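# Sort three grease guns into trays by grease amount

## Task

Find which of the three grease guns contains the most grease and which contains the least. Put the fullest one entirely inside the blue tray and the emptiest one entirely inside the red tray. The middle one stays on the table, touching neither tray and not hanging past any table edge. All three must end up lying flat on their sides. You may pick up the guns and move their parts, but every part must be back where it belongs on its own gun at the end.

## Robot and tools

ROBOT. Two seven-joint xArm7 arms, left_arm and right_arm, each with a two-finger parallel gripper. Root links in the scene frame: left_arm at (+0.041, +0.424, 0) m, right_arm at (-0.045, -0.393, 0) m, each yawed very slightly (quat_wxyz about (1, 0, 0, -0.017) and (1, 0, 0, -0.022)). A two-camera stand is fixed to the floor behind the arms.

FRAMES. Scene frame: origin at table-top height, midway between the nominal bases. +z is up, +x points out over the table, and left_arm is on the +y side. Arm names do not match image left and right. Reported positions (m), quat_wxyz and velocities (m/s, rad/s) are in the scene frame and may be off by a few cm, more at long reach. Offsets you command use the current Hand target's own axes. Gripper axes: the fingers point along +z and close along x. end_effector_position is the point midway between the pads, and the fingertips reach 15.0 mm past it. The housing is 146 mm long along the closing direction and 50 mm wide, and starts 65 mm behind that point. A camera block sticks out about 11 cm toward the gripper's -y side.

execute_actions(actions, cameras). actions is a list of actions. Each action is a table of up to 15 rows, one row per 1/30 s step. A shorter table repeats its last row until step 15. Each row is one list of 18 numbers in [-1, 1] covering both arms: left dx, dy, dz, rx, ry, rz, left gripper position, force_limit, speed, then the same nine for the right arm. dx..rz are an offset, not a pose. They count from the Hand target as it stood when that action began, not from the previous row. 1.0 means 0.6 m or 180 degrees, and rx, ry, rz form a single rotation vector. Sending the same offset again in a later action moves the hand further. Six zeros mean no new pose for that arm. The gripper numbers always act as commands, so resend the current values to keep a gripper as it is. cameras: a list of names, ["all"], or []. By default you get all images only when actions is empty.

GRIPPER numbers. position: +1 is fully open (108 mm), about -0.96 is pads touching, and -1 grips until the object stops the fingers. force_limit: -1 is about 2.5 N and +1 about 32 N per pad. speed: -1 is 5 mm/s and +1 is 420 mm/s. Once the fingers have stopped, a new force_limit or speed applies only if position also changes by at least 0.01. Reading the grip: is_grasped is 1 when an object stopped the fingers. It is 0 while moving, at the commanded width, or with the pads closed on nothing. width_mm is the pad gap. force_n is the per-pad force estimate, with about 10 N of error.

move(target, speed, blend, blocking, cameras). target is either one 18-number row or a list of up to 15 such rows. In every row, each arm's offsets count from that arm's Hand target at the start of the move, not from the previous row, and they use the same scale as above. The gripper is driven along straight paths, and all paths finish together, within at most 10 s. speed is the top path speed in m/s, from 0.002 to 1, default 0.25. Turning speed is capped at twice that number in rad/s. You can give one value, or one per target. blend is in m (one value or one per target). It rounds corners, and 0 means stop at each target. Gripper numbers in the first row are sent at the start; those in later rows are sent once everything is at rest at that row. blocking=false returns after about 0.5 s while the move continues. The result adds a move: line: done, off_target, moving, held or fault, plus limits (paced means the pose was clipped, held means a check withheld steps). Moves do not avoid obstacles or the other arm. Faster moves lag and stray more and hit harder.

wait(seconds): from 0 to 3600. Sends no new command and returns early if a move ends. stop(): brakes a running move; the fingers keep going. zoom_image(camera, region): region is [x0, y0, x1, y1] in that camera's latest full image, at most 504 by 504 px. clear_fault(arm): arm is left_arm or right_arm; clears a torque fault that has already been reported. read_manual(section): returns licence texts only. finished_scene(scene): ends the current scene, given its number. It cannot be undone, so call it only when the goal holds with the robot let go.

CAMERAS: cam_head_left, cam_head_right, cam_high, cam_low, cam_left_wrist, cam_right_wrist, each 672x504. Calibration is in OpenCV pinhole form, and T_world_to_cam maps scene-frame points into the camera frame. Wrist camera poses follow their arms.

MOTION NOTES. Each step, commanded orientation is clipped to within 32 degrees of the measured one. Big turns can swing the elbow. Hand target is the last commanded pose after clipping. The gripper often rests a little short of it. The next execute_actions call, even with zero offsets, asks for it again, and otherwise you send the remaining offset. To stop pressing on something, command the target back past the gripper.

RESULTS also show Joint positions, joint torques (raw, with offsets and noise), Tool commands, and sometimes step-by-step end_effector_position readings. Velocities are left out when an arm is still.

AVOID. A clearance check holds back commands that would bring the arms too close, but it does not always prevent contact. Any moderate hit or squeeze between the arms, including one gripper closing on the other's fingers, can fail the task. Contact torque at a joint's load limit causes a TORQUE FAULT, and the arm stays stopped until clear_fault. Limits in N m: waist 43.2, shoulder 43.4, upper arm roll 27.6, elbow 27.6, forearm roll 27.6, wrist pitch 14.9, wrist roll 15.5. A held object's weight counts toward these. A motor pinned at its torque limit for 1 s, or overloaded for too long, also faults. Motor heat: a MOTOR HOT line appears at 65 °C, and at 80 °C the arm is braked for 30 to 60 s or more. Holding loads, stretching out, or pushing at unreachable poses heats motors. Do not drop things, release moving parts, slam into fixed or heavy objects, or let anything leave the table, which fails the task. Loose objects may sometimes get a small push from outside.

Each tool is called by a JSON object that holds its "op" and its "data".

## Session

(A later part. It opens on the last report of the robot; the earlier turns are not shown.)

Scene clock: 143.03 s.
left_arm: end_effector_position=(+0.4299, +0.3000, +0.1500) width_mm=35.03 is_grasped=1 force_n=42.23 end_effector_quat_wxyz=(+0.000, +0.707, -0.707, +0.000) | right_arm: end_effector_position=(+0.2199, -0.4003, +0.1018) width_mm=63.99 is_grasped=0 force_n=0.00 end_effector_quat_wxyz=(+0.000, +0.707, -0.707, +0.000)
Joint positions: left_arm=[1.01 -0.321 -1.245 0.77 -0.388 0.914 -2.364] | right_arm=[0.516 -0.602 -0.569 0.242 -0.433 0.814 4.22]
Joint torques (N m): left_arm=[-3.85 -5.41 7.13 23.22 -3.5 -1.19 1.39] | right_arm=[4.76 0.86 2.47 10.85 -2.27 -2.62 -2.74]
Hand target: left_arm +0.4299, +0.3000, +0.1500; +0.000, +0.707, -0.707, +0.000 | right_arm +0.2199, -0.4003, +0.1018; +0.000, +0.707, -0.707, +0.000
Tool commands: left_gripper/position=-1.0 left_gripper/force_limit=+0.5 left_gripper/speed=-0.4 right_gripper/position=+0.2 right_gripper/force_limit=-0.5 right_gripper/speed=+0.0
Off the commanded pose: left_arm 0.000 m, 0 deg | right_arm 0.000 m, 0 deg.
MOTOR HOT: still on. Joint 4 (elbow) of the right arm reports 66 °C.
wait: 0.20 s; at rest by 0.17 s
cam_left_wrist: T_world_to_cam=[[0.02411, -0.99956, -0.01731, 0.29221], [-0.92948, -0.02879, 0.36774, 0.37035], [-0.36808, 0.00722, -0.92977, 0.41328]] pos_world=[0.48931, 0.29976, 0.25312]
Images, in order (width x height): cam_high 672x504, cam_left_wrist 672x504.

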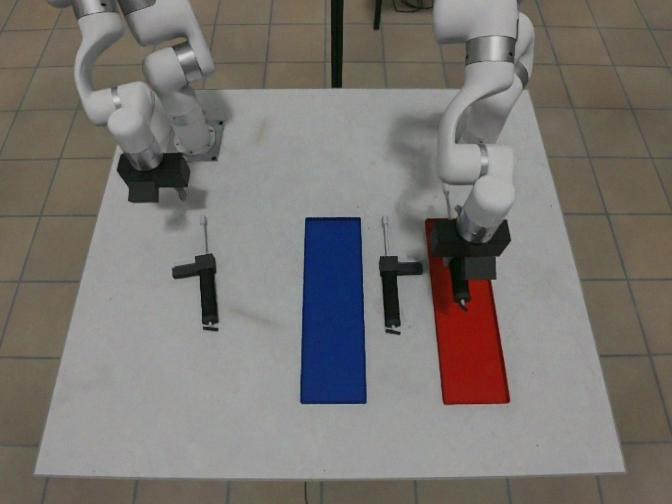

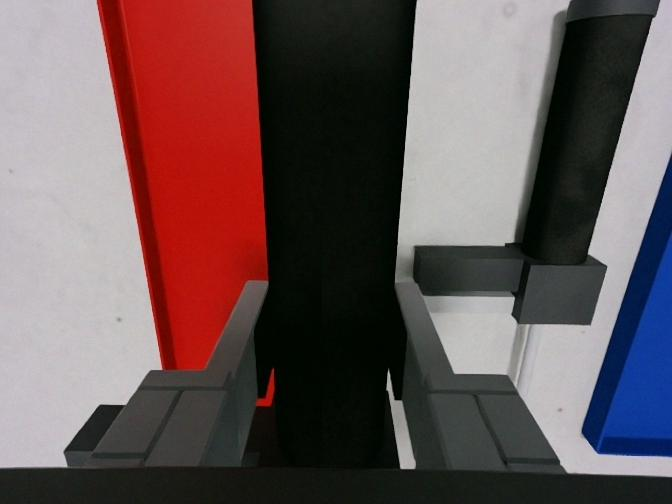

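{"op": "move", "data": {"target": [[-0.0317,-0.1167,0.02,0,0,0,-1,0.5,-0.4,0,0,0,0,0,0,0.2,-0.5,0],[-0.0317,-0.1167,0.2008,0,0,0,-1,0.5,-0.4,0,0,0,0,0,0,0.2,-0.5,0],[-0.0317,-0.1167,0.2008,0,0,0,-0.2,-0.5,0,0,0,0,0,0,0,0.2,-0.5,0],[-0.0317,-0.1167,0.1,0,0,0,-0.2,-0.5,0,0,0,0,0,0,0,0.2,-0.5,0],[0,0,0.1,0,0,0,-0.2,-0.5,0,0,0,0,0,0,0,0.2,-0.5,0],[0,0,0,0,0,0,-0.2,-0.5,0,-0.167,-0.3498,-0.0803,0,0,0,0.2,-0.5,0]], "speed": [0.3,0.12,0.2,0.2,0.25,0.1]}}

{"op": "wait", "data": {"seconds": 0.2}}

{"op": "wait", "data": {"seconds": 0.2, "cameras": ["cam_left_wrist"]}}

{"op": "move", "data": {"target": [[-0.1333,0.2,-0.1667,0,0,0,-0.2,-0.5,0,-0.7719,-0.0054,0,0,0,0,0.2,-0.5,0],[-0.1333,0.2,-0.1667,0,0,0,-0.2,-0.5,0,-0.7719,-0.0054,0.2125,0,0,0,0.2,-0.5,0],[-0.1333,0.2,-0.1667,0,0,0,-0.2,-0.5,0,-0.7719,-0.0054,0.2125,0,0,0,-1,0.7,-0.4],[-0.1333,0.2,-0.1667,0,0,0,-0.2,-0.5,0,-0.7719,-0.0054,0.05,0,0,0,-1,0.7,-0.4],[-0.1333,0.2,-0.1667,0,0,0,-0.2,-0.5,0,0,0,0.1,0,0,0,-1,0.7,-0.4],[-0.1333,0.2,-0.1667,0,0,0,-0.2,-0.5,0,0,0,0,0,0,0,-1,0.7,-0.4]], "speed": [0.3,0.2,0.2,0.2,0.3,0.1]}}

{"op": "wait", "data": {"seconds": 0.2}}

{"op": "wait", "data": {"seconds": 0.2}}

{"op": "wait", "data": {"seconds": 0.2, "cameras": ["cam_right_wrist","cam_high"]}}

Scene clock: 176.57 s.
left_arm: end_effector_position=(+0.4299, +0.3000, +0.1500) width_mm=42.00 is_grasped=0 force_n=0.00 end_effector_quat_wxyz=(+0.000, +0.707, -0.707, +0.000) | right_arm: end_effector_position=(+0.4297, -0.3000, +0.1501) width_mm=63.99 is_grasped=0 force_n=0.00 end_effector_quat_wxyz=(+0.000, +0.707, -0.707, +0.000)
Joint positions: left_arm=[0.957 -0.28 -1.199 0.767 -0.336 0.899 -2.404] | right_arm=[0.801 0.159 -0.581 1.034 0.11 0.903 4.039]
Joint torques (N m): left_arm=[-3.81 -6.08 6.12 26.84 -3.56 -0.81 1.4] | right_arm=[-5.58 -10.87 0.14 17.38 2.31 -0.68 -2.82]
Hand target: left_arm +0.4299, +0.3000, +0.1500; +0.000, +0.707, -0.707, +0.000 | right_arm +0.4297, -0.3000, +0.1501; +0.000, +0.707, -0.707, +0.000
Off the commanded pose: left_arm 0.000 m, 0 deg | right_arm 0.000 m, 0 deg.
MOTOR HOT: cleared for the motors of the right arm.
move: done

Scene clock: 176.77 s.
left_arm: end_effector_position=(+0.4299, +0.3000, +0.1500) width_mm=42.00 is_grasped=0 force_n=0.00 end_effector_quat_wxyz=(+0.000, +0.707, -0.707, +0.000) | right_arm: end_effector_position=(+0.4297, -0.3000, +0.1501) width_mm=63.99 is_grasped=0 force_n=0.00 end_effector_quat_wxyz=(+0.000, +0.707, -0.707, +0.000)
Joint positions: left_arm=[0.957 -0.28 -1.199 0.767 -0.336 0.899 -2.404] | right_arm=[0.801 0.159 -0.581 1.034 0.11 0.903 4.039]
Joint torques (N m): left_arm=[-3.79 -6.07 6.11 26.88 -3.59 -0.88 1.36] | right_arm=[-5.6 -10.48 0.04 17.35 2.45 -0.66 -2.79]
Hand target: left_arm +0.4299, +0.3000, +0.1500; +0.000, +0.707, -0.707, +0.000 | right_arm +0.4297, -0.3000, +0.1501; +0.000, +0.707, -0.707, +0.000
Tool commands: left_gripper/position=-0.2 left_gripper/force_limit=-0.5 left_gripper/speed=+0.0 right_gripper/position=+0.2 right_gripper/force_limit=-0.5 right_gripper/speed=+0.0
Off the commanded pose: left_arm 0.000 m, 0 deg | right_arm 0.000 m, 0 deg.
wait: 0.20 s; at rest by 0.17 s

Scene clock: 176.97 s.
left_arm: end_effector_position=(+0.4299, +0.3000, +0.1500) width_mm=42.00 is_grasped=0 force_n=0.00 end_effector_quat_wxyz=(+0.000, +0.707, -0.707, +0.000) | right_arm: end_effector_position=(+0.4297, -0.3000, +0.1501) width_mm=63.99 is_grasped=0 force_n=0.00 end_effector_quat_wxyz=(+0.000, +0.707, -0.707, +0.000)
Joint positions: left_arm=[0.957 -0.28 -1.199 0.767 -0.336 0.899 -2.404] | right_arm=[0.801 0.159 -0.581 1.034 0.11 0.903 4.039]
Joint torques (N m): left_arm=[-3.86 -6.04 6.1 26.78 -3.52 -0.85 1.46] | right_arm=[-5.39 -10.85 0.11 17.44 2.39 -0.72 -2.87]
Hand target: left_arm +0.4299, +0.3000, +0.1500; +0.000, +0.707, -0.707, +0.000 | right_arm +0.4297, -0.3000, +0.1501; +0.000, +0.707, -0.707, +0.000
Tool commands: left_gripper/position=-0.2 left_gripper/force_limit=-0.5 left_gripper/speed=+0.0 right_gripper/position=+0.2 right_gripper/force_limit=-0.5 right_gripper/speed=+0.0
Off the commanded pose: left_arm 0.000 m, 0 deg | right_arm 0.000 m, 0 deg.
wait: 0.20 s; at rest by 0.17 s
cam_left_wrist: T_world_to_cam=[[0.02411, -0.99956, -0.01731, 0.29221], [-0.92948, -0.02879, 0.36774, 0.37035], [-0.36808, 0.00722, -0.92977, 0.41328]] pos_world=[0.48931, 0.29976, 0.25312]

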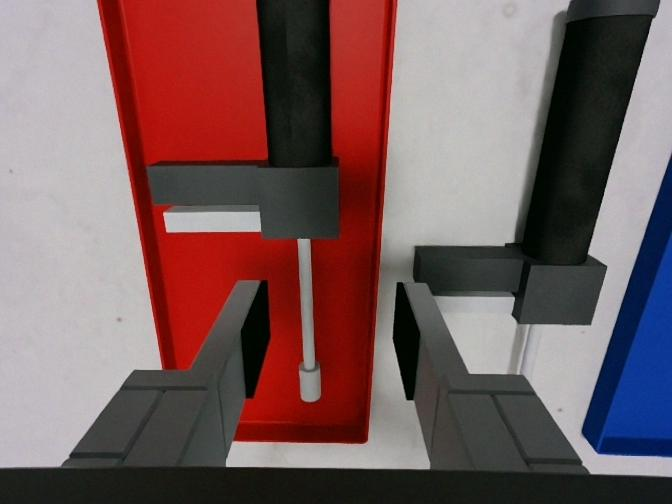

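Scene clock: 185.13 s.
left_arm: end_effector_position=(+0.3099, +0.3800, +0.2499) width_mm=42.00 is_grasped=0 force_n=0.00 end_effector_quat_wxyz=(+0.000, +0.707, -0.707, +0.000) | right_arm: end_effector_position=(+0.4297, -0.3000, +0.1500) width_mm=35.18 is_grasped=1 force_n=45.11 end_effector_quat_wxyz=(+0.000, +0.707, -0.707, +0.000)
Joint positions: left_arm=[0.655 -0.893 -0.583 0.586 -0.45 1.407 -2.049] | right_arm=[0.694 0.149 -0.47 1.033 0.086 0.901 4.057]
Joint torques (N m): left_arm=[-3.88 -3.46 8.12 22.7 4.16 -0.96 1.24] | right_arm=[4.9 -22.45 -3.31 19.26 -2.16 -0.87 2.96]
Hand target: left_arm +0.3099, +0.3800, +0.2499; +0.000, +0.707, -0.707, +0.000 | right_arm +0.4297, -0.3000, +0.1501; +0.000, +0.707, -0.707, +0.000
Off the commanded pose: left_arm 0.000 m, 0 deg | right_arm 0.000 m, 0 deg.
elbow stopped short (right arm): the move would have taken joint 4 (elbow) straighter than the controller allows.
move: done

Scene clock: 185.33 s.
left_arm: end_effector_position=(+0.3099, +0.3800, +0.2499) width_mm=42.00 is_grasped=0 force_n=0.00 end_effector_quat_wxyz=(+0.000, +0.707, -0.707, +0.000) | right_arm: end_effector_position=(+0.4297, -0.3000, +0.1501) width_mm=35.18 is_grasped=1 force_n=45.11 end_effector_quat_wxyz=(+0.000, +0.707, -0.707, +0.000)
Joint positions: left_arm=[0.655 -0.893 -0.583 0.586 -0.45 1.407 -2.049] | right_arm=[0.694 0.149 -0.47 1.033 0.086 0.901 4.057]
Joint torques (N m): left_arm=[-3.84 -3.41 8.01 22.81 4.12 -0.88 1.24] | right_arm=[4.79 -22.43 -3.08 19.33 -2.16 -1.08 2.83]
Hand target: left_arm +0.3099, +0.3800, +0.2499; +0.000, +0.707, -0.707, +0.000 | right_arm +0.4297, -0.3000, +0.1501; +0.000, +0.707, -0.707, +0.000
Tool commands: left_gripper/position=-0.2 left_gripper/force_limit=-0.5 left_gripper/speed=+0.0 right_gripper/position=-1.0 right_gripper/force_limit=+0.7 right_gripper/speed=-0.4
Off the commanded pose: left_arm 0.000 m, 0 deg | right_arm 0.000 m, 0 deg.
wait: 0.20 s; at rest by 0.17 s

Scene clock: 185.53 s.
left_arm: end_effector_position=(+0.3099, +0.3800, +0.2499) width_mm=42.00 is_grasped=0 force_n=0.00 end_effector_quat_wxyz=(+0.000, +0.707, -0.707, +0.000) | right_arm: end_effector_position=(+0.4297, -0.3000, +0.1501) width_mm=35.18 is_grasped=1 force_n=45.11 end_effector_quat_wxyz=(+0.000, +0.707, -0.707, +0.000)
Joint positions: left_arm=[0.655 -0.893 -0.583 0.586 -0.45 1.407 -2.049] | right_arm=[0.694 0.149 -0.47 1.033 0.086 0.901 4.057]
Joint torques (N m): left_arm=[-3.87 -3.42 8.05 22.87 4.14 -0.97 1.21] | right_arm=[4.8 -22.69 -3.33 19.26 -2.28 -1.04 2.85]
Hand target: left_arm +0.3099, +0.3800, +0.2499; +0.000, +0.707, -0.707, +0.000 | right_arm +0.4297, -0.3000, +0.1501; +0.000, +0.707, -0.707, +0.000
Tool commands: left_gripper/position=-0.2 left_gripper/force_limit=-0.5 left_gripper/speed=+0.0 right_gripper/position=-1.0 right_gripper/force_limit=+0.7 right_gripper/speed=-0.4
Off the commanded pose: left_arm 0.000 m, 0 deg | right_arm 0.000 m, 0 deg.
wait: 0.20 s; at rest by 0.17 s

Scene clock: 185.73 s.
left_arm: end_effector_position=(+0.3099, +0.3800, +0.2499) width_mm=42.00 is_grasped=0 force_n=0.00 end_effector_quat_wxyz=(+0.000, +0.707, -0.707, +0.000) | right_arm: end_effector_position=(+0.4297, -0.3000, +0.1501) width_mm=35.18 is_grasped=1 force_n=45.11 end_effector_quat_wxyz=(+0.000, +0.707, -0.707, +0.000)
Joint positions: left_arm=[0.655 -0.893 -0.583 0.586 -0.45 1.407 -2.049] | right_arm=[0.694 0.149 -0.47 1.033 0.086 0.901 4.057]
Joint torques (N m): left_arm=[-3.76 -3.45 8.16 22.89 4.16 -0.9 1.19] | right_arm=[4.88 -22.5 -3.22 19.21 -2.04 -0.93 2.9]
Hand target: left_arm +0.3099, +0.3800, +0.2499; +0.000, +0.707, -0.707, +0.000 | right_arm +0.4297, -0.3000, +0.1501; +0.000, +0.707, -0.707, +0.000
Tool commands: left_gripper/position=-0.2 left_gripper/force_limit=-0.5 left_gripper/speed=+0.0 right_gripper/position=-1.0 right_gripper/force_limit=+0.7 right_gripper/speed=-0.4
Off the commanded pose: left_arm 0.000 m, 0 deg | right_arm 0.000 m, 0 deg.
wait: 0.20 s; at rest by 0.17 s
cam_right_wrist: T_world_to_cam=[[0.00007, -1, -0.00238, -0.30323], [-0.92597, -0.00096, 0.37759, 0.37033], [-0.37759, 0.00218, -0.92597, 0.42001]] pos_world=[0.50153, -0.30379, 0.24837]
Images, in order (width x height): cam_high 672x504, cam_right_wrist 672x504.

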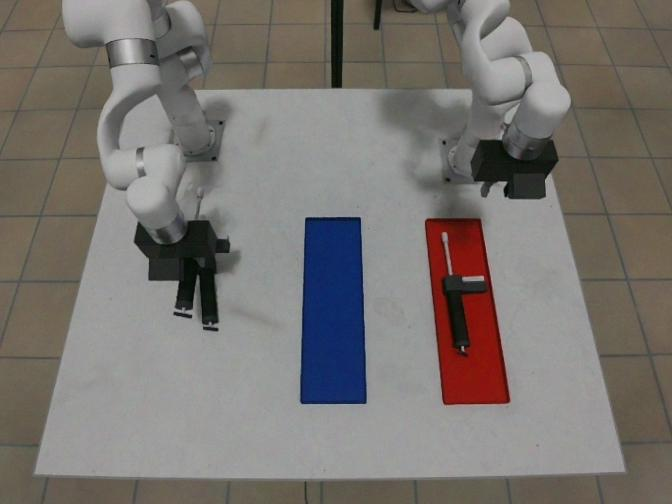

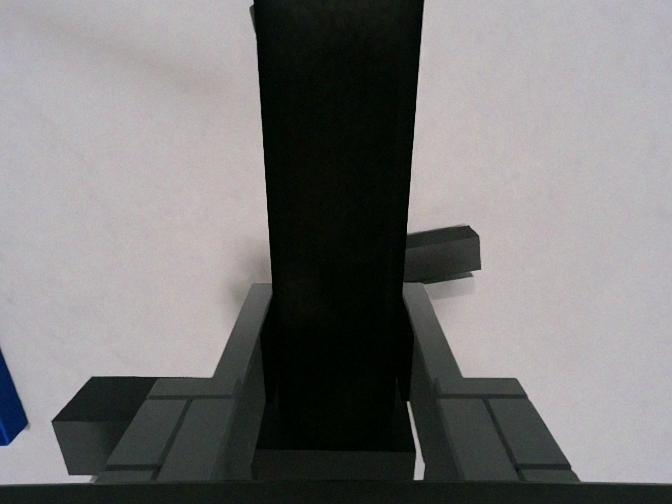

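{"op": "move", "data": {"target": [[0.4333,-0.1835,0.1332,-0.0872,0.0872,-0.4944,-0.05,-0.5,0,-0.3333,0.0162,0,0,0,-0.5,-1,0.7,-0.4],[0.585,-0.1835,0.1648,-0.0872,0.0872,-0.4944,-0.05,-0.5,0,-0.3333,0.0162,0,0,0,-0.5,-1,0.7,-0.4]], "speed": [0.5,0.1], "cameras": ["cam_left_wrist","cam_high"]}}

Scene clock: 205.60 s.
left_arm: end_effector_position=(+0.4201, +0.0290, +0.1512) width_mm=50.25 is_grasped=0 force_n=0.00 end_effector_quat_wxyz=(+0.174, +0.985, +0.000, +0.000) | right_arm: end_effector_position=(+0.4198, -0.1000, +0.1501) width_mm=35.19 is_grasped=1 force_n=44.83 end_effector_quat_wxyz=(+0.000, +1.000, +0.000, +0.000)
Joint positions: left_arm=[1.278 -0.678 -1.774 1.123 -1.153 1.071 -3.922] | right_arm=[0.763 0.341 -0.173 1.312 0.069 0.976 2.872]
Joint torques (N m): left_arm=[4.47 13.53 8.31 23.15 -4 -0.66 -1.58] | right_arm=[-5.55 -18.86 0.5 19.68 2.39 -1.04 -2.86]
Hand target: left_arm +0.4201, +0.0290, +0.1512; +0.174, +0.985, +0.000, +0.000 | right_arm +0.4198, -0.1000, +0.1501; +0.000, +1.000, +0.000, +0.000
Off the commanded pose: left_arm 0.000 m, 0 deg | right_arm 0.000 m, 0 deg.
MOTOR HOT: joint 4 (elbow) of the right arm reports 72 °C; the controller stops that arm at 80 °C. To cool a motor, set the load down, stop pushing, or move to a pose that needs little force. At that limit the right arm can sag while its brakes close.
move: done
cam_left_wrist: T_world_to_cam=[[0.99957, 0.01649, -0.02432, -0.4166], [0.02849, -0.74726, 0.66392, -0.07342], [-0.00722, -0.66433, -0.7474, 0.2531]] pos_world=[0.42034, 0.12015, 0.22778]
Images, in order (width x height): cam_high 672x504, cam_left_wrist 672x504.

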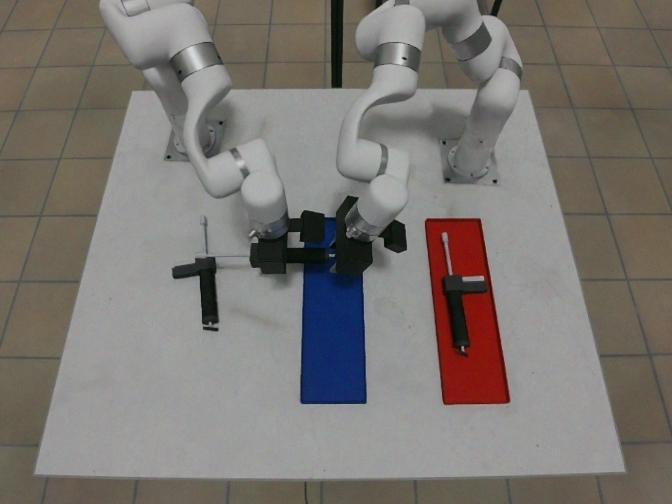

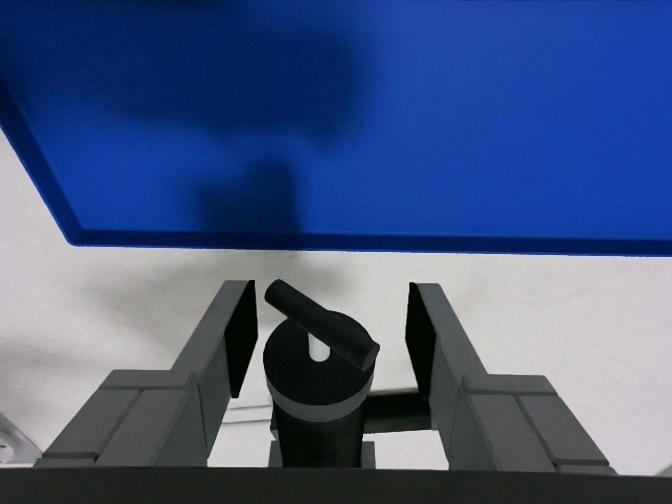

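{"op": "move", "data": {"target": [[-0.006,0,0,0,0,0,-0.05,-0.5,0,0,0,0,0,0,0,-1,0.7,-0.4],[-0.006,0,0,0,0,0,-1,0,-0.5,0,0,0,0,0,0,-1,0.7,-0.4],[-0.006,-0.0705,-0.0257,0,0,0,-1,0,-0.5,0,0,0,0,0,0,-1,0.7,-0.4]], "speed": [0.1,0.1,0.06]}}

{"op": "move", "data": {"target": [0,-0.0157,-0.0057,0,0,0,-1,0,-0.5,0,0,0,0,0,0,-1,0.7,-0.4], "speed": 0.06}}

{"op": "move", "data": {"target": [0,-0.0157,-0.0057,0,0,0,-1,0,-0.5,0,0,0,0,0,0,-1,0.7,-0.4], "speed": 0.06}}

{"op": "move", "data": {"target": [0,-0.0157,-0.0057,0,0,0,-1,0,-0.5,0,0,0,0,0,0,-1,0.7,-0.4], "speed": 0.06}}

{"op": "move", "data": {"target": [0,-0.0157,-0.0057,0,0,0,-1,0,-0.5,0,0,0,0,0,0,-1,0.7,-0.4], "speed": 0.06, "cameras": ["cam_left_wrist","cam_right_wrist"]}}

Scene clock: 214.60 s.
left_arm: end_effector_position=(+0.4165, +0.0740, +0.1512) width_mm=8.16 is_grasped=1 force_n=35.50 end_effector_quat_wxyz=(+0.174, +0.985, +0.000, +0.000) | right_arm: end_effector_position=(+0.4198, -0.1000, +0.1501) width_mm=35.19 is_grasped=1 force_n=44.86 end_effector_quat_wxyz=(+0.000, +1.000, +0.000, +0.000)
Joint positions: left_arm=[1.209 -0.619 -1.675 1.005 -1.123 1.054 -3.846] | right_arm=[0.762 0.341 -0.173 1.312 0.069 0.976 2.872]
Joint torques (N m): left_arm=[-3.12 16.38 12.36 16.71 4.03 -3.85 1.45] | right_arm=[-4.31 -22.6 -2.81 16.98 -0.76 -2.37 1.83]
Hand target: left_arm +0.4165, +0.0740, +0.1512; +0.174, +0.985, +0.000, +0.000 | right_arm +0.4198, -0.1000, +0.1501; +0.000, +1.000, +0.000, +0.000
Off the commanded pose: left_arm 0.000 m, 0 deg | right_arm 0.000 m, 0 deg.
MOTOR HOT: still on. Joint 4 (elbow) of the right arm reports 74 °C.
move: done

Scene clock: 215.10 s.
left_arm: end_effector_position=(+0.4165, +0.0840, +0.1512) width_mm=8.16 is_grasped=1 force_n=35.50 end_effector_quat_wxyz=(+0.174, +0.985, +0.000, +0.000) | right_arm: end_effector_position=(+0.4198, -0.1000, +0.1501) width_mm=35.19 is_grasped=1 force_n=44.85 end_effector_quat_wxyz=(+0.000, +1.000, +0.000, +0.000)
Joint positions: left_arm=[1.197 -0.608 -1.653 0.983 -1.116 1.052 -3.829] | right_arm=[0.762 0.341 -0.173 1.312 0.069 0.976 2.872]
Joint torques (N m): left_arm=[-3.17 15.8 12.18 17.17 4.04 -3.8 1.41] | right_arm=[-4.15 -23.86 -3.2 16.19 -1.72 -2.46 2.54]
Hand target: left_arm +0.4165, +0.0841, +0.1512; +0.174, +0.985, +0.000, +0.000 | right_arm +0.4198, -0.1000, +0.1501; +0.000, +1.000, +0.000, +0.000
Off the commanded pose: left_arm 0.000 m, 0 deg | right_arm 0.000 m, 0 deg.
MOTOR HOT: still on. Joint 4 (elbow) of the right arm reports 74 °C.
move: done

Scene clock: 215.60 s.
left_arm: end_effector_position=(+0.4164, +0.0940, +0.1512) width_mm=8.16 is_grasped=1 force_n=35.51 end_effector_quat_wxyz=(+0.174, +0.985, +0.000, +0.000) | right_arm: end_effector_position=(+0.4198, -0.0998, +0.1501) width_mm=35.19 is_grasped=1 force_n=44.94 end_effector_quat_wxyz=(+0.000, +1.000, +0.000, +0.000)
Joint positions: left_arm=[1.186 -0.598 -1.631 0.962 -1.11 1.051 -3.812] | right_arm=[0.763 0.341 -0.173 1.312 0.069 0.976 2.872]
Joint torques (N m): left_arm=[3.64 12.93 17.22 5.28 8.58 -5.24 1.49] | right_arm=[-22.24 -24.95 -14.83 11.05 -2.88 1.71 2.21]
Hand target: left_arm +0.4165, +0.0941, +0.1511; +0.174, +0.985, +0.000, +0.000 | right_arm +0.4198, -0.1000, +0.1501; +0.000, +1.000, +0.000, +0.000
Off the commanded pose: left_arm 0.000 m, 0 deg | right_arm 0.000 m, 0 deg.
MOTOR HOT: still on. Joint 4 (elbow) of the right arm reports 74 °C.
move: done

Scene clock: 216.10 s.
left_arm: end_effector_position=(+0.4165, +0.1041, +0.1511) width_mm=8.16 is_grasped=1 force_n=35.51 end_effector_quat_wxyz=(+0.174, +0.985, +0.000, +0.000) | right_arm: end_effector_position=(+0.4198, -0.1000, +0.1501) width_mm=35.19 is_grasped=1 force_n=44.87 end_effector_quat_wxyz=(+0.000, +1.000, +0.000, +0.000)
Joint positions: left_arm=[1.175 -0.588 -1.607 0.942 -1.103 1.051 -3.794] | right_arm=[0.763 0.341 -0.173 1.312 0.069 0.976 2.872]
Joint torques (N m): left_arm=[4.14 11.92 17.83 4.5 8.86 -5.41 1.4] | right_arm=[-23.87 -25.82 -15.41 9.19 -3.33 1.85 0.32]
Hand target: left_arm +0.4165, +0.1041, +0.1511; +0.174, +0.985, +0.000, +0.000 | right_arm +0.4198, -0.1000, +0.1501; +0.000, +1.000, +0.000, +0.000
Off the commanded pose: left_arm 0.000 m, 0 deg | right_arm 0.000 m, 0 deg.
MOTOR HOT: still on. Joint 4 (elbow) of the right arm reports 74 °C.
move: done

Scene clock: 216.60 s.
left_arm: end_effector_position=(+0.4165, +0.1141, +0.1511) width_mm=8.16 is_grasped=1 force_n=35.52 end_effector_quat_wxyz=(+0.174, +0.985, +0.000, +0.000) | right_arm: end_effector_position=(+0.4198, -0.1000, +0.1501) width_mm=35.19 is_grasped=1 force_n=44.86 end_effector_quat_wxyz=(+0.000, +1.000, +0.000, +0.000)
Joint positions: left_arm=[1.164 -0.58 -1.584 0.922 -1.096 1.051 -3.777] | right_arm=[0.762 0.341 -0.173 1.312 0.069 0.976 2.872]
Joint torques (N m): left_arm=[4.78 10.72 17.89 3.87 9.26 -5.18 1.48] | right_arm=[-24.07 -25.97 -15.56 8.62 -3.78 1.83 -1.17]
Hand target: left_arm +0.4165, +0.1141, +0.1511; +0.174, +0.985, +0.000, +0.000 | right_arm +0.4198, -0.1000, +0.1501; +0.000, +1.000, +0.000, +0.000
Off the commanded pose: left_arm 0.000 m, 0 deg | right_arm 0.000 m, 0 deg.
MOTOR HOT: still on. Joint 4 (elbow) of the right arm reports 73 °C.
move: done
cam_left_wrist: T_world_to_cam=[[0.99957, 0.01643, -0.0244, -0.41437], [0.02849, -0.74731, 0.66387, -0.00963], [-0.00732, -0.66427, -0.74745, 0.30957]] pos_world=[0.41674, 0.20525, 0.22767]
cam_right_wrist: T_world_to_cam=[[1, -0.00002, -0.0018, -0.42314], [0.00066, -0.92573, 0.37817, -0.1202], [-0.00168, -0.37817, -0.92573, 0.22001]] pos_world=[0.42359, -0.02808, 0.24837]

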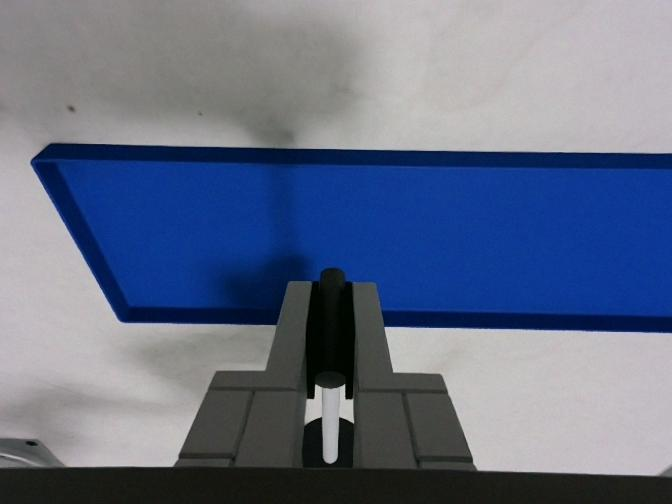

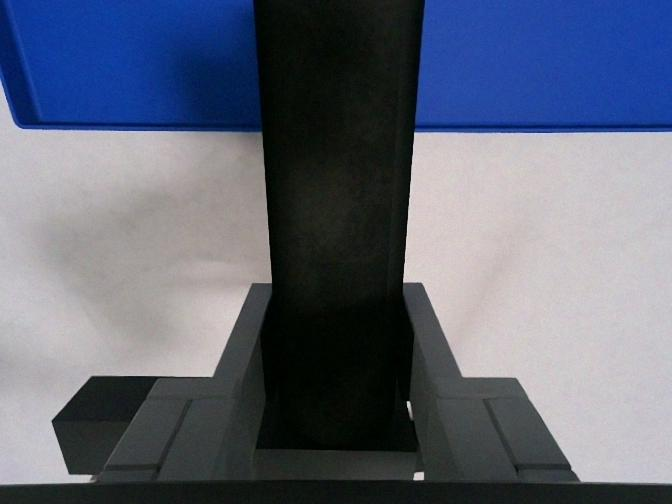

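{"op": "move", "data": {"target": [[0,0.1333,0.0485,0,0,0,-1,0,-0.5,0,0,0,0,0,0,-1,0.7,-0.4],[0,0.1333,0.0485,0,0,0,-0.05,-0.5,0,0,0,0,0,0,0,-1,0.7,-0.4],[0,-0.02,-0.02,0,0,0,-0.05,-0.5,0,0,0,0,0,0,0,-1,0.7,-0.4],[0,-0.2193,-0.13,0,0,0,-0.05,-0.5,0,0.1337,-0.1583,0,0,0,0.5,-1,0.7,-0.4],[0,-0.2193,-0.13,0,0,0,-0.05,-0.5,0,0.1337,-0.1583,0.201,0,0,0.5,-1,0.7,-0.4],[0,-0.2193,-0.13,0,0,0,-0.05,-0.5,0,0.1337,-0.1583,0.201,0,0,0.5,-0.2,-0.5,0]], "speed": [0.12,0.2,0.3,0.6,0.12,0.2]}}

{"op": "move", "data": {"target": [[0,0,0,0,0,0,-0.05,-0.5,0,0,0,-0.2,0,0,0,-0.2,-0.5,0],[0,0,0,0,0,0,-0.05,-0.5,0,-0.4917,0.1167,-0.2,0,0,0,0.2,-0.5,0]], "speed": [0.2,0.4], "cameras": ["cam_right_wrist","cam_high","cam_left_wrist"]}}

Scene clock: 239.57 s.
left_arm: end_effector_position=(+0.4164, +0.2645, +0.1794) width_mm=50.25 is_grasped=0 force_n=0.00 end_effector_quat_wxyz=(+0.174, +0.985, +0.000, +0.000) | right_arm: end_effector_position=(+0.5001, -0.0049, +0.0296) width_mm=42.00 is_grasped=0 force_n=0.00 end_effector_quat_wxyz=(+0.000, +0.707, -0.707, +0.000)
Joint positions: left_arm=[1.068 -0.545 -1.155 0.758 -0.938 1.183 -3.53] | right_arm=[0.865 0.947 -0.313 1.91 0.299 1.007 4.397]
Joint torques (N m): left_arm=[2.87 -1 9.3 19.28 3.52 -2.1 0.59] | right_arm=[-2.56 -25.27 -3.53 12.63 1.81 -1.23 -2.42]
Hand target: left_arm +0.4165, +0.2645, +0.1794; +0.174, +0.985, +0.000, +0.000 | right_arm +0.5000, -0.0050, +0.0295; +0.000, +0.707, -0.707, +0.000
Off the commanded pose: left_arm 0.000 m, 0 deg | right_arm 0.000 m, 0 deg.
MOTOR HOT: still on. Joint 4 (elbow) of the right arm reports 67 °C.
move: done

Scene clock: 241.80 s.
left_arm: end_effector_position=(+0.4165, +0.2645, +0.1794) width_mm=50.25 is_grasped=0 force_n=0.00 end_effector_quat_wxyz=(+0.174, +0.985, +0.000, +0.000) | right_arm: end_effector_position=(+0.4546, +0.1524, +0.1502) width_mm=42.00 is_grasped=0 force_n=0.00 end_effector_quat_wxyz=(-0.056, +0.707, -0.705, -0.003)
Joint positions: left_arm=[1.068 -0.545 -1.155 0.758 -0.938 1.183 -3.53] | right_arm=[0.946 1.156 -0.278 2.636 0.262 1.384 4.691]
Joint torques (N m): left_arm=[2.05 -0.98 8.72 19.45 2.1 -2.69 0.4] | right_arm=[-0.37 -35.43 -4.03 13.13 -2.18 -2.75 -2.84]
Hand target: left_arm +0.4165, +0.2645, +0.1794; +0.174, +0.985, +0.000, +0.000 | right_arm +0.4545, +0.1525, +0.1502; -0.056, +0.707, -0.705, -0.003 (not the last commanded pose)
Tool commands: left_gripper/position=-0.05 left_gripper/force_limit=-0.5 left_gripper/speed=+0.0 right_gripper/position=-0.2 right_gripper/force_limit=-0.5 right_gripper/speed=+0.0
Off the commanded pose: left_arm 0.000 m, 0 deg | right_arm 0.140 m, 6 deg.
MOTOR HOT: still on. Joint 4 (elbow) of the right arm reports 67 °C.
elbow stopped short (right arm): the move would have taken joint 4 (elbow) straighter than the controller allows.
led back after a hold (right arm): the arm was led back toward your command in small steps, so it may still be short of it.
move: held (right_arm; a check stopped the path); path passed 1 of 2 targets; target 2's new numbers were not sent; limits=held
pose unreachable (right arm): on one or more control steps of this call, first in action 0 (counted from 0), this arm could not follow its commanded pose, so it was not sent that pose on those steps. It may still have moved: this result reports where it is.
cause: moving toward the commanded pose would bring a part of the arm too close to another arm (this arm's gripper and the left arm's gripper, 43 mm apart when this arm was first held).
cam_left_wrist: T_world_to_cam=[[0.99957, 0.0165, -0.02432, -0.4162], [0.02849, -0.74731, 0.66387, 0.0839], [-0.00722, -0.66427, -0.74745, 0.43052]] pos_world=[0.41674, 0.35555, 0.25598]
cam_right_wrist: T_world_to_cam=[[0.00658, -0.99634, -0.08519, 0.15808], [-0.95154, -0.03243, 0.3058, 0.42097], [-0.30745, 0.07906, -0.94828, 0.3884]] pos_world=[0.51894, 0.14044, 0.25305]
Images, in order (width x height): cam_high 672x504, cam_left_wrist 672x504, cam_right_wrist 672x504.

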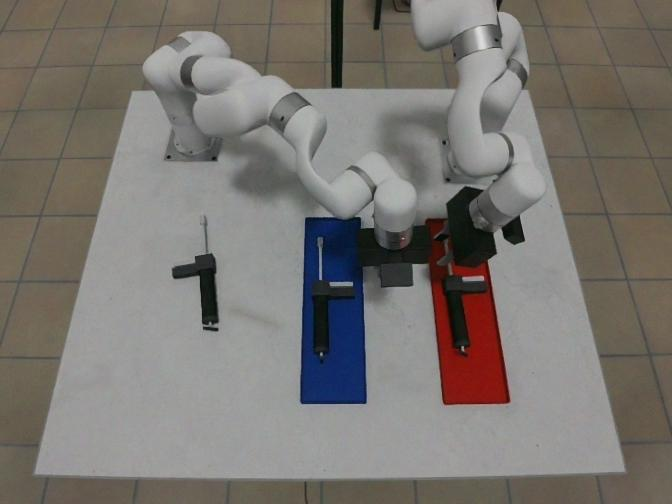

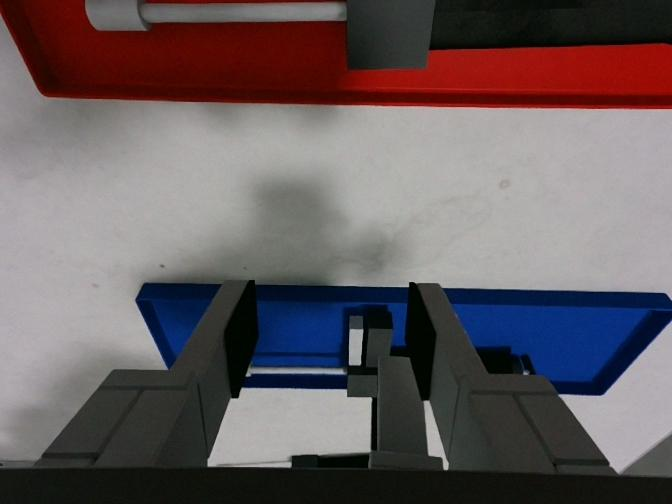

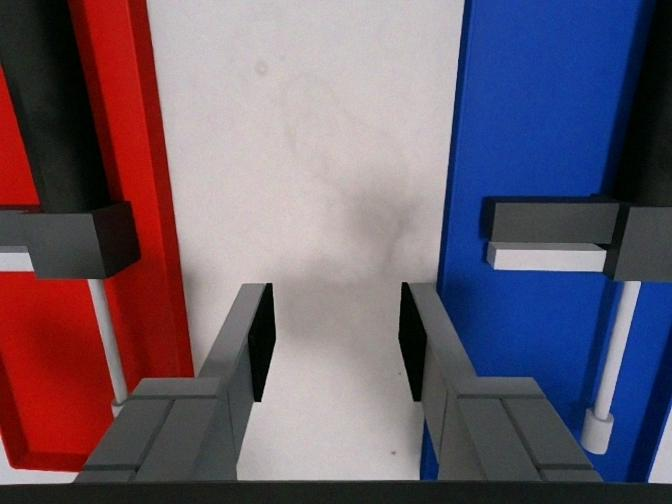

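{"op": "move", "data": {"target": [0,0,0,0,0,0,-0.05,0,0,0.751,0.0405,-0.066,-0.0239,0.0266,0.0009,0.2,0.4,0], "speed": 0.4, "cameras": ["cam_right_wrist"]}}

Scene clock: 261.10 s.
left_arm: end_effector_position=(+0.4165, +0.2645, +0.1794) width_mm=50.25 is_grasped=0 force_n=0.00 end_effector_quat_wxyz=(+0.174, +0.985, +0.000, +0.000) | right_arm: end_effector_position=(+0.4305, -0.2998, +0.1504) width_mm=63.99 is_grasped=0 force_n=0.00 end_effector_quat_wxyz=(+0.000, +0.708, -0.707, +0.000)
Joint positions: left_arm=[1.068 -0.545 -1.155 0.758 -0.938 1.183 -3.53] | right_arm=[0.794 0.16 -0.574 1.038 0.11 0.905 4.039]
Joint torques (N m): left_arm=[-0.04 -0.57 7.19 19.98 -0.79 -2.73 -0.1] | right_arm=[-5.16 -20.01 -3.28 12.39 -2.06 -2.57 -2.75]
Hand target: left_arm +0.4165, +0.2645, +0.1794; +0.174, +0.985, +0.000, +0.000 | right_arm +0.4305, -0.2999, +0.1504; +0.000, +0.707, -0.707, +0.000
Off the commanded pose: left_arm 0.000 m, 0 deg | right_arm 0.000 m, 0 deg.
MOTOR HOT: still on. Joint 4 (elbow) of the right arm reports 64 °C.
move: done
cam_right_wrist: T_world_to_cam=[[0.00057, -1, -0.00194, -0.30329], [-0.92597, -0.00126, 0.37759, 0.37083], [-0.37759, 0.00158, -0.92597, 0.42051]] pos_world=[0.50233, -0.30349, 0.24877]

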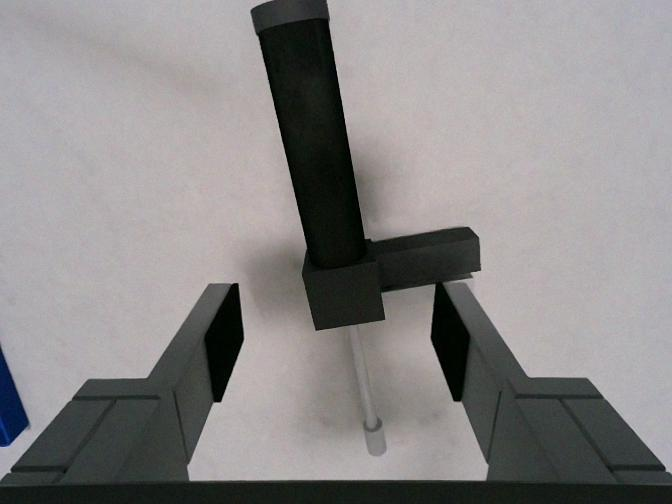

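{"op": "move", "data": {"target": [[0,0,0,0,0,0,-0.05,0,0,-0.0063,-0.0058,0.08,0,0,-0.0533,0.2,0.4,0],[0,0,0,0,0,0,-0.05,0,0,-0.0063,-0.0058,0.2125,0,0,-0.0533,0.2,0.4,0]], "speed": [0.3,0.2], "blend": [0.02,0]}}

{"op": "move", "data": {"target": [[0,0,0,0,0,0,-0.05,0,0,0,0,0,0,0,0,-1,0.7,-0.3],[0,0,0,0,0,0,-0.05,0,0,0,0,-0.08,0,0,0,-1,0.7,-0.3],[0,0,0,0,0,0,-0.05,0,0,-0.3261,-0.0315,-0.2125,0,0,-0.4467,-1,0.7,-0.3]], "speed": [0.2,0.2,0.35], "blend": [0,0.02,0], "cameras": ["cam_left_wrist"]}}

Scene clock: 280.40 s.
left_arm: end_effector_position=(+0.4165, +0.2645, +0.1794) width_mm=50.25 is_grasped=0 force_n=0.00 end_effector_quat_wxyz=(+0.174, +0.985, +0.000, +0.000) | right_arm: end_effector_position=(+0.4341, -0.2962, +0.0230) width_mm=63.99 is_grasped=0 force_n=0.00 end_effector_quat_wxyz=(+0.000, +0.764, -0.645, +0.000)
Joint positions: left_arm=[1.068 -0.545 -1.155 0.758 -0.938 1.183 -3.53] | right_arm=[0.711 0.445 -0.463 0.98 0.345 0.604 3.714]
Joint torques (N m): left_arm=[-1.95 -0.17 6.17 20.49 -3.13 -2.58 -0.03] | right_arm=[-5.42 -13.85 -2.57 14.51 2.27 -2.6 -2.81]
Hand target: left_arm +0.4165, +0.2645, +0.1794; +0.174, +0.985, +0.000, +0.000 | right_arm +0.4341, -0.2962, +0.0229; +0.000, +0.764, -0.645, +0.000
Off the commanded pose: left_arm 0.000 m, 0 deg | right_arm 0.000 m, 0 deg.
MOTOR HOT: still on. Joint 4 (elbow) of the right arm reports 63 °C.
move: done

Scene clock: 283.63 s.
left_arm: end_effector_position=(+0.4165, +0.2645, +0.1794) width_mm=50.25 is_grasped=0 force_n=0.00 end_effector_quat_wxyz=(+0.174, +0.985, +0.000, +0.000) | right_arm: end_effector_position=(+0.4198, -0.1001, +0.1503) width_mm=35.23 is_grasped=1 force_n=39.60 end_effector_quat_wxyz=(+0.000, +1.000, +0.001, +0.000)
Joint positions: left_arm=[1.068 -0.545 -1.155 0.758 -0.938 1.183 -3.53] | right_arm=[0.816 0.345 -0.234 1.312 0.093 0.978 2.855]
Joint torques (N m): left_arm=[-2.42 -0.51 5.95 20.96 -3.24 -2.11 0.37] | right_arm=[-5.36 -18.82 0.06 19.84 2.25 -1 -2.83]
Hand target: left_arm +0.4165, +0.2645, +0.1794; +0.174, +0.985, +0.000, +0.000 | right_arm +0.4198, -0.1001, +0.1503; +0.000, +1.000, +0.001, +0.000
Off the commanded pose: left_arm 0.000 m, 0 deg | right_arm 0.000 m, 0 deg.
MOTOR HOT: still on. Joint 4 (elbow) of the right arm reports 64 °C.
move: done
cam_left_wrist: T_world_to_cam=[[0.99957, 0.01649, -0.02432, -0.4162], [0.02849, -0.74726, 0.66392, 0.08387], [-0.00722, -0.66433, -0.7474, 0.43053]] pos_world=[0.41674, 0.35555, 0.25598]

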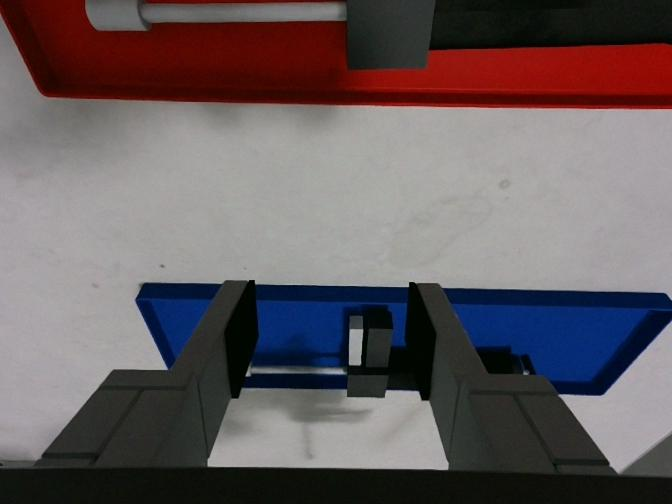

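{"op": "move", "data": {"target": [[0.0058,0.2210,0.0971,0,0,0,-0.05,0,0,0,0,0,0,0,0,-1,0.7,-0.3],[0,0.3559,0.1799,0,0,0,-0.05,0,0,0,0,0,0,0,0,-1,0.7,-0.3]], "speed": [0.3,0.15], "blend": [0.02,0]}}

{"op": "move", "data": {"target": [[0,0,0,0,0,0,-1,0,-0.2,0,0,0,0,0,0,-1,0.7,-0.3],[0,-0.0706,-0.0257,0,0,0,-1,0,-0.2,0,0,0,0,0,0,-1,0.7,-0.3]], "speed": 0.06}}

{"op": "move", "data": {"target": [0,-0.0157,-0.0057,0,0,0,-1,0,-0.2,0,0,0,0,0,0,-1,0.7,-0.3], "speed": 0.06}}

{"op": "move", "data": {"target": [0,-0.0157,-0.0057,0,0,0,-1,0,-0.2,0,0,0,0,0,0,-1,0.7,-0.3], "speed": 0.06}}

{"op": "move", "data": {"target": [0,-0.0157,-0.0057,0,0,0,-1,0,-0.2,0,0,0,0,0,0,-1,0.7,-0.3], "speed": 0.06}}

Scene clock: 296.83 s.
left_arm: end_effector_position=(+0.4165, +0.0269, +0.1511) width_mm=50.25 is_grasped=0 force_n=0.00 end_effector_quat_wxyz=(+0.174, +0.985, +0.000, +0.000) | right_arm: end_effector_position=(+0.4198, -0.1001, +0.1503) width_mm=35.23 is_grasped=1 force_n=39.61 end_effector_quat_wxyz=(+0.000, +1.000, +0.001, +0.000)
Joint positions: left_arm=[1.271 -0.656 -1.785 1.116 -1.136 1.05 -3.936] | right_arm=[0.816 0.345 -0.234 1.312 0.094 0.978 2.855]
Joint torques (N m): left_arm=[4.25 13.07 8.17 23.44 -3.91 -0.65 -1.62] | right_arm=[-5.22 -18.99 -0.13 19.76 2.2 -1.03 -2.82]
Hand target: left_arm +0.4165, +0.0269, +0.1510; +0.174, +0.985, +0.000, +0.000 | right_arm +0.4198, -0.1001, +0.1503; +0.000, +1.000, +0.001, +0.000
Off the commanded pose: left_arm 0.000 m, 0 deg | right_arm 0.000 m, 0 deg.
MOTOR HOT: still on. Joint 4 (elbow) of the right arm reports 71 °C.
move: done

Scene clock: 298.43 s.
left_arm: end_effector_position=(+0.4165, +0.0719, +0.1510) width_mm=8.27 is_grasped=1 force_n=25.69 end_effector_quat_wxyz=(+0.174, +0.985, +0.000, +0.000) | right_arm: end_effector_position=(+0.4198, -0.1000, +0.1503) width_mm=35.23 is_grasped=1 force_n=39.60 end_effector_quat_wxyz=(+0.000, +1.000, +0.001, +0.000)
Joint positions: left_arm=[1.215 -0.598 -1.693 1.008 -1.106 1.035 -3.859] | right_arm=[0.816 0.345 -0.233 1.312 0.094 0.978 2.855]
Joint torques (N m): left_arm=[-2.05 16.01 13.17 17.41 4.22 -4.97 1.3] | right_arm=[6.41 -22.01 0.67 13.48 -2.53 -1.65 1.73]
Hand target: left_arm +0.4165, +0.0719, +0.1510; +0.174, +0.985, +0.000, +0.000 | right_arm +0.4198, -0.1001, +0.1503; +0.000, +1.000, +0.001, +0.000
Off the commanded pose: left_arm 0.000 m, 0 deg | right_arm 0.000 m, 0 deg.
MOTOR HOT: still on. Joint 4 (elbow) of the right arm reports 71 °C.
move: done

Scene clock: 298.93 s.
left_arm: end_effector_position=(+0.4165, +0.0820, +0.1510) width_mm=8.27 is_grasped=1 force_n=25.70 end_effector_quat_wxyz=(+0.174, +0.985, +0.000, +0.000) | right_arm: end_effector_position=(+0.4198, -0.1000, +0.1503) width_mm=35.23 is_grasped=1 force_n=39.61 end_effector_quat_wxyz=(+0.000, +1.000, +0.001, +0.000)
Joint positions: left_arm=[1.203 -0.586 -1.671 0.985 -1.099 1.033 -3.842] | right_arm=[0.816 0.345 -0.233 1.312 0.094 0.978 2.855]
Joint torques (N m): left_arm=[-2.14 15.03 12.89 17.72 4.18 -4.96 1.53] | right_arm=[5.64 -23.13 0.32 13.72 -2.5 -1.62 1.63]
Hand target: left_arm +0.4165, +0.0820, +0.1510; +0.174, +0.985, +0.000, +0.000 | right_arm +0.4198, -0.1001, +0.1503; +0.000, +1.000, +0.001, +0.000
Off the commanded pose: left_arm 0.000 m, 0 deg | right_arm 0.000 m, 0 deg.
MOTOR HOT: still on. Joint 4 (elbow) of the right arm reports 71 °C.
move: done

Scene clock: 299.43 s.
left_arm: end_effector_position=(+0.4165, +0.0920, +0.1510) width_mm=8.27 is_grasped=1 force_n=25.71 end_effector_quat_wxyz=(+0.174, +0.985, +0.000, +0.000) | right_arm: end_effector_position=(+0.4198, -0.1000, +0.1503) width_mm=35.23 is_grasped=1 force_n=39.61 end_effector_quat_wxyz=(+0.000, +1.000, +0.001, +0.000)
Joint positions: left_arm=[1.191 -0.575 -1.647 0.964 -1.092 1.031 -3.825] | right_arm=[0.816 0.345 -0.233 1.312 0.094 0.978 2.855]
Joint torques (N m): left_arm=[-2.16 14.33 12.59 17.65 4.14 -4.96 1.5] | right_arm=[5.26 -24.25 -0.09 14.06 -2.55 -1.66 1.54]
Hand target: left_arm +0.4165, +0.0920, +0.1510; +0.174, +0.985, +0.000, +0.000 | right_arm +0.4198, -0.1001, +0.1503; +0.000, +1.000, +0.001, +0.000
Off the commanded pose: left_arm 0.000 m, 0 deg | right_arm 0.000 m, 0 deg.
MOTOR HOT: still on. Joint 4 (elbow) of the right arm reports 71 °C.
move: done

Scene clock: 299.93 s.
left_arm: end_effector_position=(+0.4165, +0.1020, +0.1510) width_mm=8.27 is_grasped=1 force_n=25.72 end_effector_quat_wxyz=(+0.174, +0.985, +0.000, +0.000) | right_arm: end_effector_position=(+0.4198, -0.1000, +0.1503) width_mm=35.23 is_grasped=1 force_n=39.61 end_effector_quat_wxyz=(+0.000, +1.000, +0.001, +0.000)
Joint positions: left_arm=[1.179 -0.565 -1.623 0.943 -1.084 1.03 -3.808] | right_arm=[0.816 0.345 -0.233 1.312 0.094 0.978 2.855]
Joint torques (N m): left_arm=[-2.22 13.62 12.43 17.74 4.21 -4.85 1.25] | right_arm=[4.56 -25.54 -0.35 14.57 -2.6 -1.77 1.49]
Hand target: left_arm +0.4165, +0.1020, +0.1510; +0.174, +0.985, +0.000, +0.000 | right_arm +0.4198, -0.1001, +0.1503; +0.000, +1.000, +0.001, +0.000
Off the commanded pose: left_arm 0.000 m, 0 deg | right_arm 0.000 m, 0 deg.
MOTOR HOT: still on. Joint 4 (elbow) of the right arm reports 71 °C.
move: done

{"op": "move", "data": {"target": [0,-0.0157,-0.0057,0,0,0,-1,0,-0.2,0,0,0,0,0,0,-1,0.7,-0.3], "speed": 0.06, "cameras": ["cam_high"]}}

Scene clock: 305.67 s.
left_arm: end_effector_position=(+0.4164, +0.1120, +0.1510) width_mm=8.27 is_grasped=1 force_n=25.54 end_effector_quat_wxyz=(+0.174, +0.985, +0.000, +0.000) | right_arm: end_effector_position=(+0.4198, -0.0999, +0.1505) width_mm=35.23 is_grasped=1 force_n=39.75 end_effector_quat_wxyz=(+0.000, +1.000, +0.001, +0.000)
Joint positions: left_arm=[1.167 -0.556 -1.599 0.924 -1.077 1.029 -3.79] | right_arm=[0.816 0.344 -0.233 1.313 0.094 0.978 2.855]
Joint torques (N m): left_arm=[5.76 10.22 18.16 4.33 9.33 -6.43 1.32] | right_arm=[-22.3 -22.73 -15 8.32 -2.59 2.33 1.28]
Hand target: left_arm +0.4165, +0.1120, +0.1510; +0.174, +0.985, +0.000, +0.000 | right_arm +0.4198, -0.1001, +0.1503; +0.000, +1.000, +0.001, +0.000
Off the commanded pose: left_arm 0.000 m, 0 deg | right_arm 0.000 m, 0 deg.
MOTOR HOT: still on. Joint 4 (elbow) of the right arm reports 70 °C.
move: done

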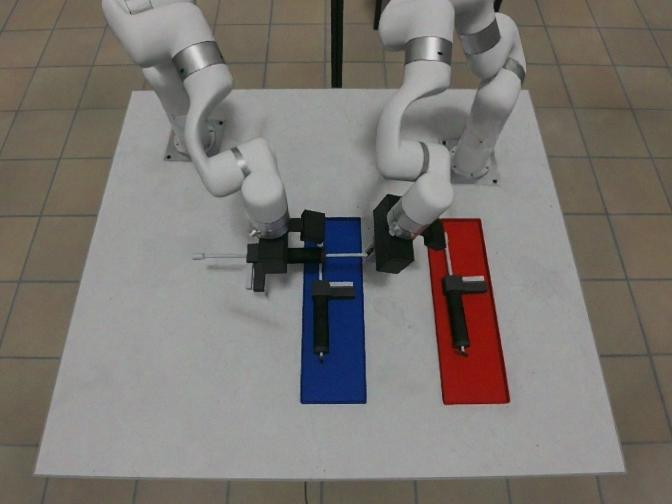

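{"op": "move", "data": {"target": [[0,0.1338,0.0487,0,0,0,-1,0,-0.2,0,0,0,0,0,0,-1,0.7,-0.3],[0,0.1338,0.0487,0,0,0,-0.2,0,0.4,0,0,0,0,0,0,-1,0.7,-0.3],[0,-0.08,-0.0628,0,0,0,-0.2,0,0.4,0,0,0,0,0,0,-1,0.7,-0.3],[0.1392,0.1827,0.0682,0.0873,-0.0873,0.4942,-0.2,0,0.4,-0.2,0.3333,-0.0167,0,0,0,-1,0.7,-0.3]], "speed": [0.1,0.1,0.2,0.3], "blend": [0,0,0.03,0], "cameras": ["cam_left_wrist"]}}

Scene clock: 343.23 s.
left_arm: end_effector_position=(+0.5000, -0.0050, +0.1501) width_mm=42.00 is_grasped=0 force_n=0.00 end_effector_quat_wxyz=(+0.000, +0.707, -0.707, +0.000) | right_arm: end_effector_position=(+0.3000, -0.3001, +0.1604) width_mm=35.23 is_grasped=1 force_n=39.47 end_effector_quat_wxyz=(+0.000, +1.000, +0.001, +0.000)
Joint positions: left_arm=[1.781 -0.854 -2.153 1.765 -0.715 1.287 -2.729] | right_arm=[0.68 -0.313 -0.363 0.602 -0.141 0.9 2.732]
Joint torques (N m): left_arm=[4.46 28.13 7.88 23.68 4.27 -0.77 1.42] | right_arm=[-5.29 -15.13 0.87 14.5 -2.16 -1 -2.87]
Hand target: left_arm +0.5000, -0.0050, +0.1501; +0.000, +0.707, -0.707, +0.000 | right_arm +0.3000, -0.3002, +0.1604; +0.000, +1.000, +0.001, +0.000
Off the commanded pose: left_arm 0.000 m, 0 deg | right_arm 0.000 m, 0 deg.
MOTOR HOT: cleared for the motors of the right arm.
move: done
cam_left_wrist: T_world_to_cam=[[0.02468, -0.99954, -0.01776, -0.01456], [-0.92943, -0.02949, 0.36782, 0.42664], [-0.36817, 0.00742, -0.92973, 0.44143]] pos_world=[0.55941, -0.00525, 0.25322]

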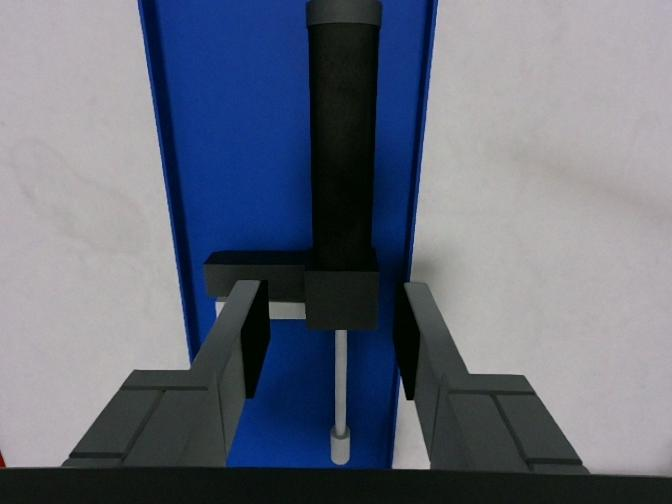

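{"op": "move", "data": {"target": [[0.0072,-0.0033,0.201,0,0,0,-0.2,0,0.4,0,0,0,0,0,0,-1,0.7,-0.3],[0.0072,-0.0033,0.201,0,0,0,-1,0.7,-0.3,0,0,0,0,0,0,-1,0.7,-0.3],[0.0072,-0.0033,0.0333,0,0,0,-1,0.7,-0.3,0,0,0,0,0,0,-1,0.7,-0.3],[-0.2667,0.0667,0.0333,0,0,0,-1,0.7,-0.3,0,0,0,0,0,0,-1,0.7,-0.3],[-0.2667,0.0667,0.2115,0,0,0,-1,0.7,-0.3,0,0,0,0,0,0,-1,0.7,-0.3],[-0.2667,0.0667,0.2115,0,0,0,-0.2,0.7,-0.3,0,0,0,0,0,0,-1,0.7,-0.3],[-0.2667,0.0667,0.0167,0,0,0,-0.2,0.7,-0.3,0.1667,-0.2835,0.009,0,0,0.25,-1,0.7,-0.3],[-0.54,0,0,0,0,0,-0.2,0.7,-0.3,0.3333,-0.576,0.0173,0,0,0.5,-1,0.7,-0.3]], "speed": [0.25,0.25,0.25,0.35,0.2,0.2,0.35,0.4], "blend": [0,0,0.03,0.03,0,0,0.03,0], "cameras": ["cam_left_wrist","cam_right_wrist","cam_high"]}}

Scene clock: 367.43 s.
left_arm: end_effector_position=(+0.4997, +0.3190, +0.1502) width_mm=42.00 is_grasped=0 force_n=0.00 end_effector_quat_wxyz=(+0.000, +0.707, -0.707, +0.000) | right_arm: end_effector_position=(+0.4996, +0.0456, +0.1500) width_mm=35.24 is_grasped=1 force_n=39.30 end_effector_quat_wxyz=(+0.000, +0.707, -0.707, +0.000)
Joint positions: left_arm=[1.661 -0.419 -1.759 1.007 -0.499 0.985 -2.214] | right_arm=[0.82 0.987 -0.232 2.358 0.196 1.386 4.536]
Joint torques (N m): left_arm=[4.32 13.55 4.62 26.02 3.94 -0.86 1.3] | right_arm=[-5.49 -28.1 -1.12 20.39 2.35 -1 2.91]
Hand target: left_arm +0.4997, +0.3190, +0.1502; +0.000, +0.707, -0.707, +0.000 | right_arm +0.4996, +0.0457, +0.1500; +0.000, +0.707, -0.707, +0.000
Off the commanded pose: left_arm 0.000 m, 0 deg | right_arm 0.000 m, 0 deg.
MOTOR HOT: joint 4 (elbow) of the right arm reports 66 °C; the controller stops that arm at 80 °C. To cool a motor, set the load down, stop pushing, or move to a pose that needs little force. At that limit the right arm can sag while its brakes close.
move: done
cam_left_wrist: T_world_to_cam=[[0.02468, -0.99954, -0.01776, 0.3093], [-0.92943, -0.02949, 0.36782, 0.43588], [-0.36817, 0.00742, -0.92973, 0.439]] pos_world=[0.55912, 0.31876, 0.25332]
cam_right_wrist: T_world_to_cam=[[0.00044, -1, -0.00199, 0.04215], [-0.92601, -0.00116, 0.3775, 0.43544], [-0.3775, 0.00168, -0.92601, 0.44564]] pos_world=[0.57143, 0.04191, 0.24837]
Images, in order (width x height): cam_high 672x504, cam_left_wrist 672x504, cam_right_wrist 672x504.

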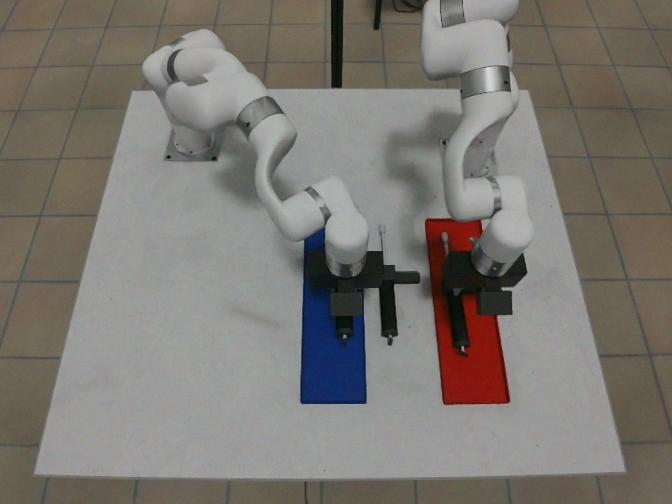

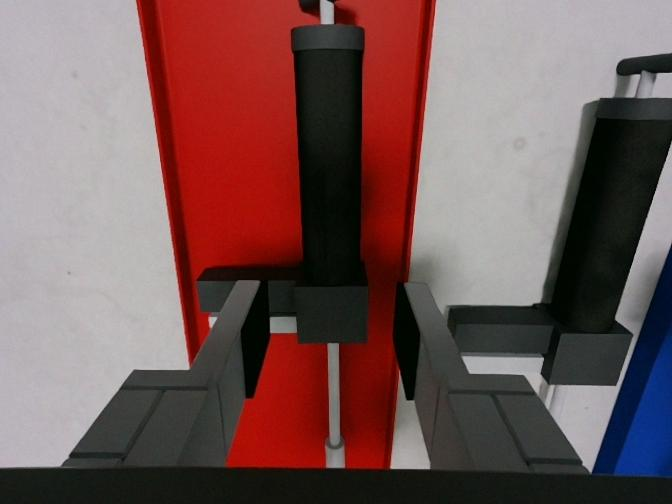

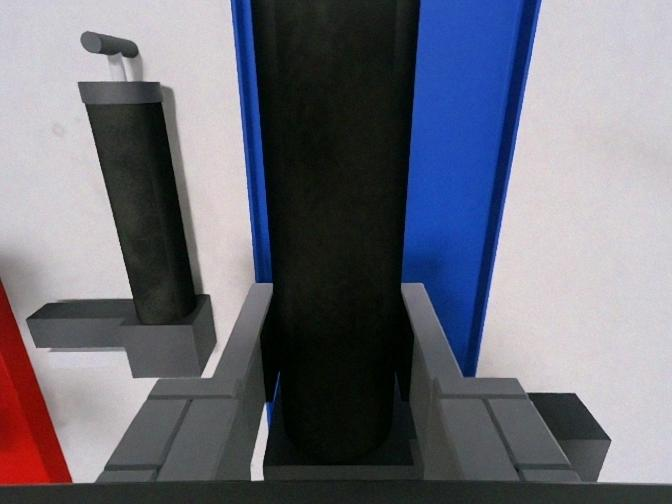

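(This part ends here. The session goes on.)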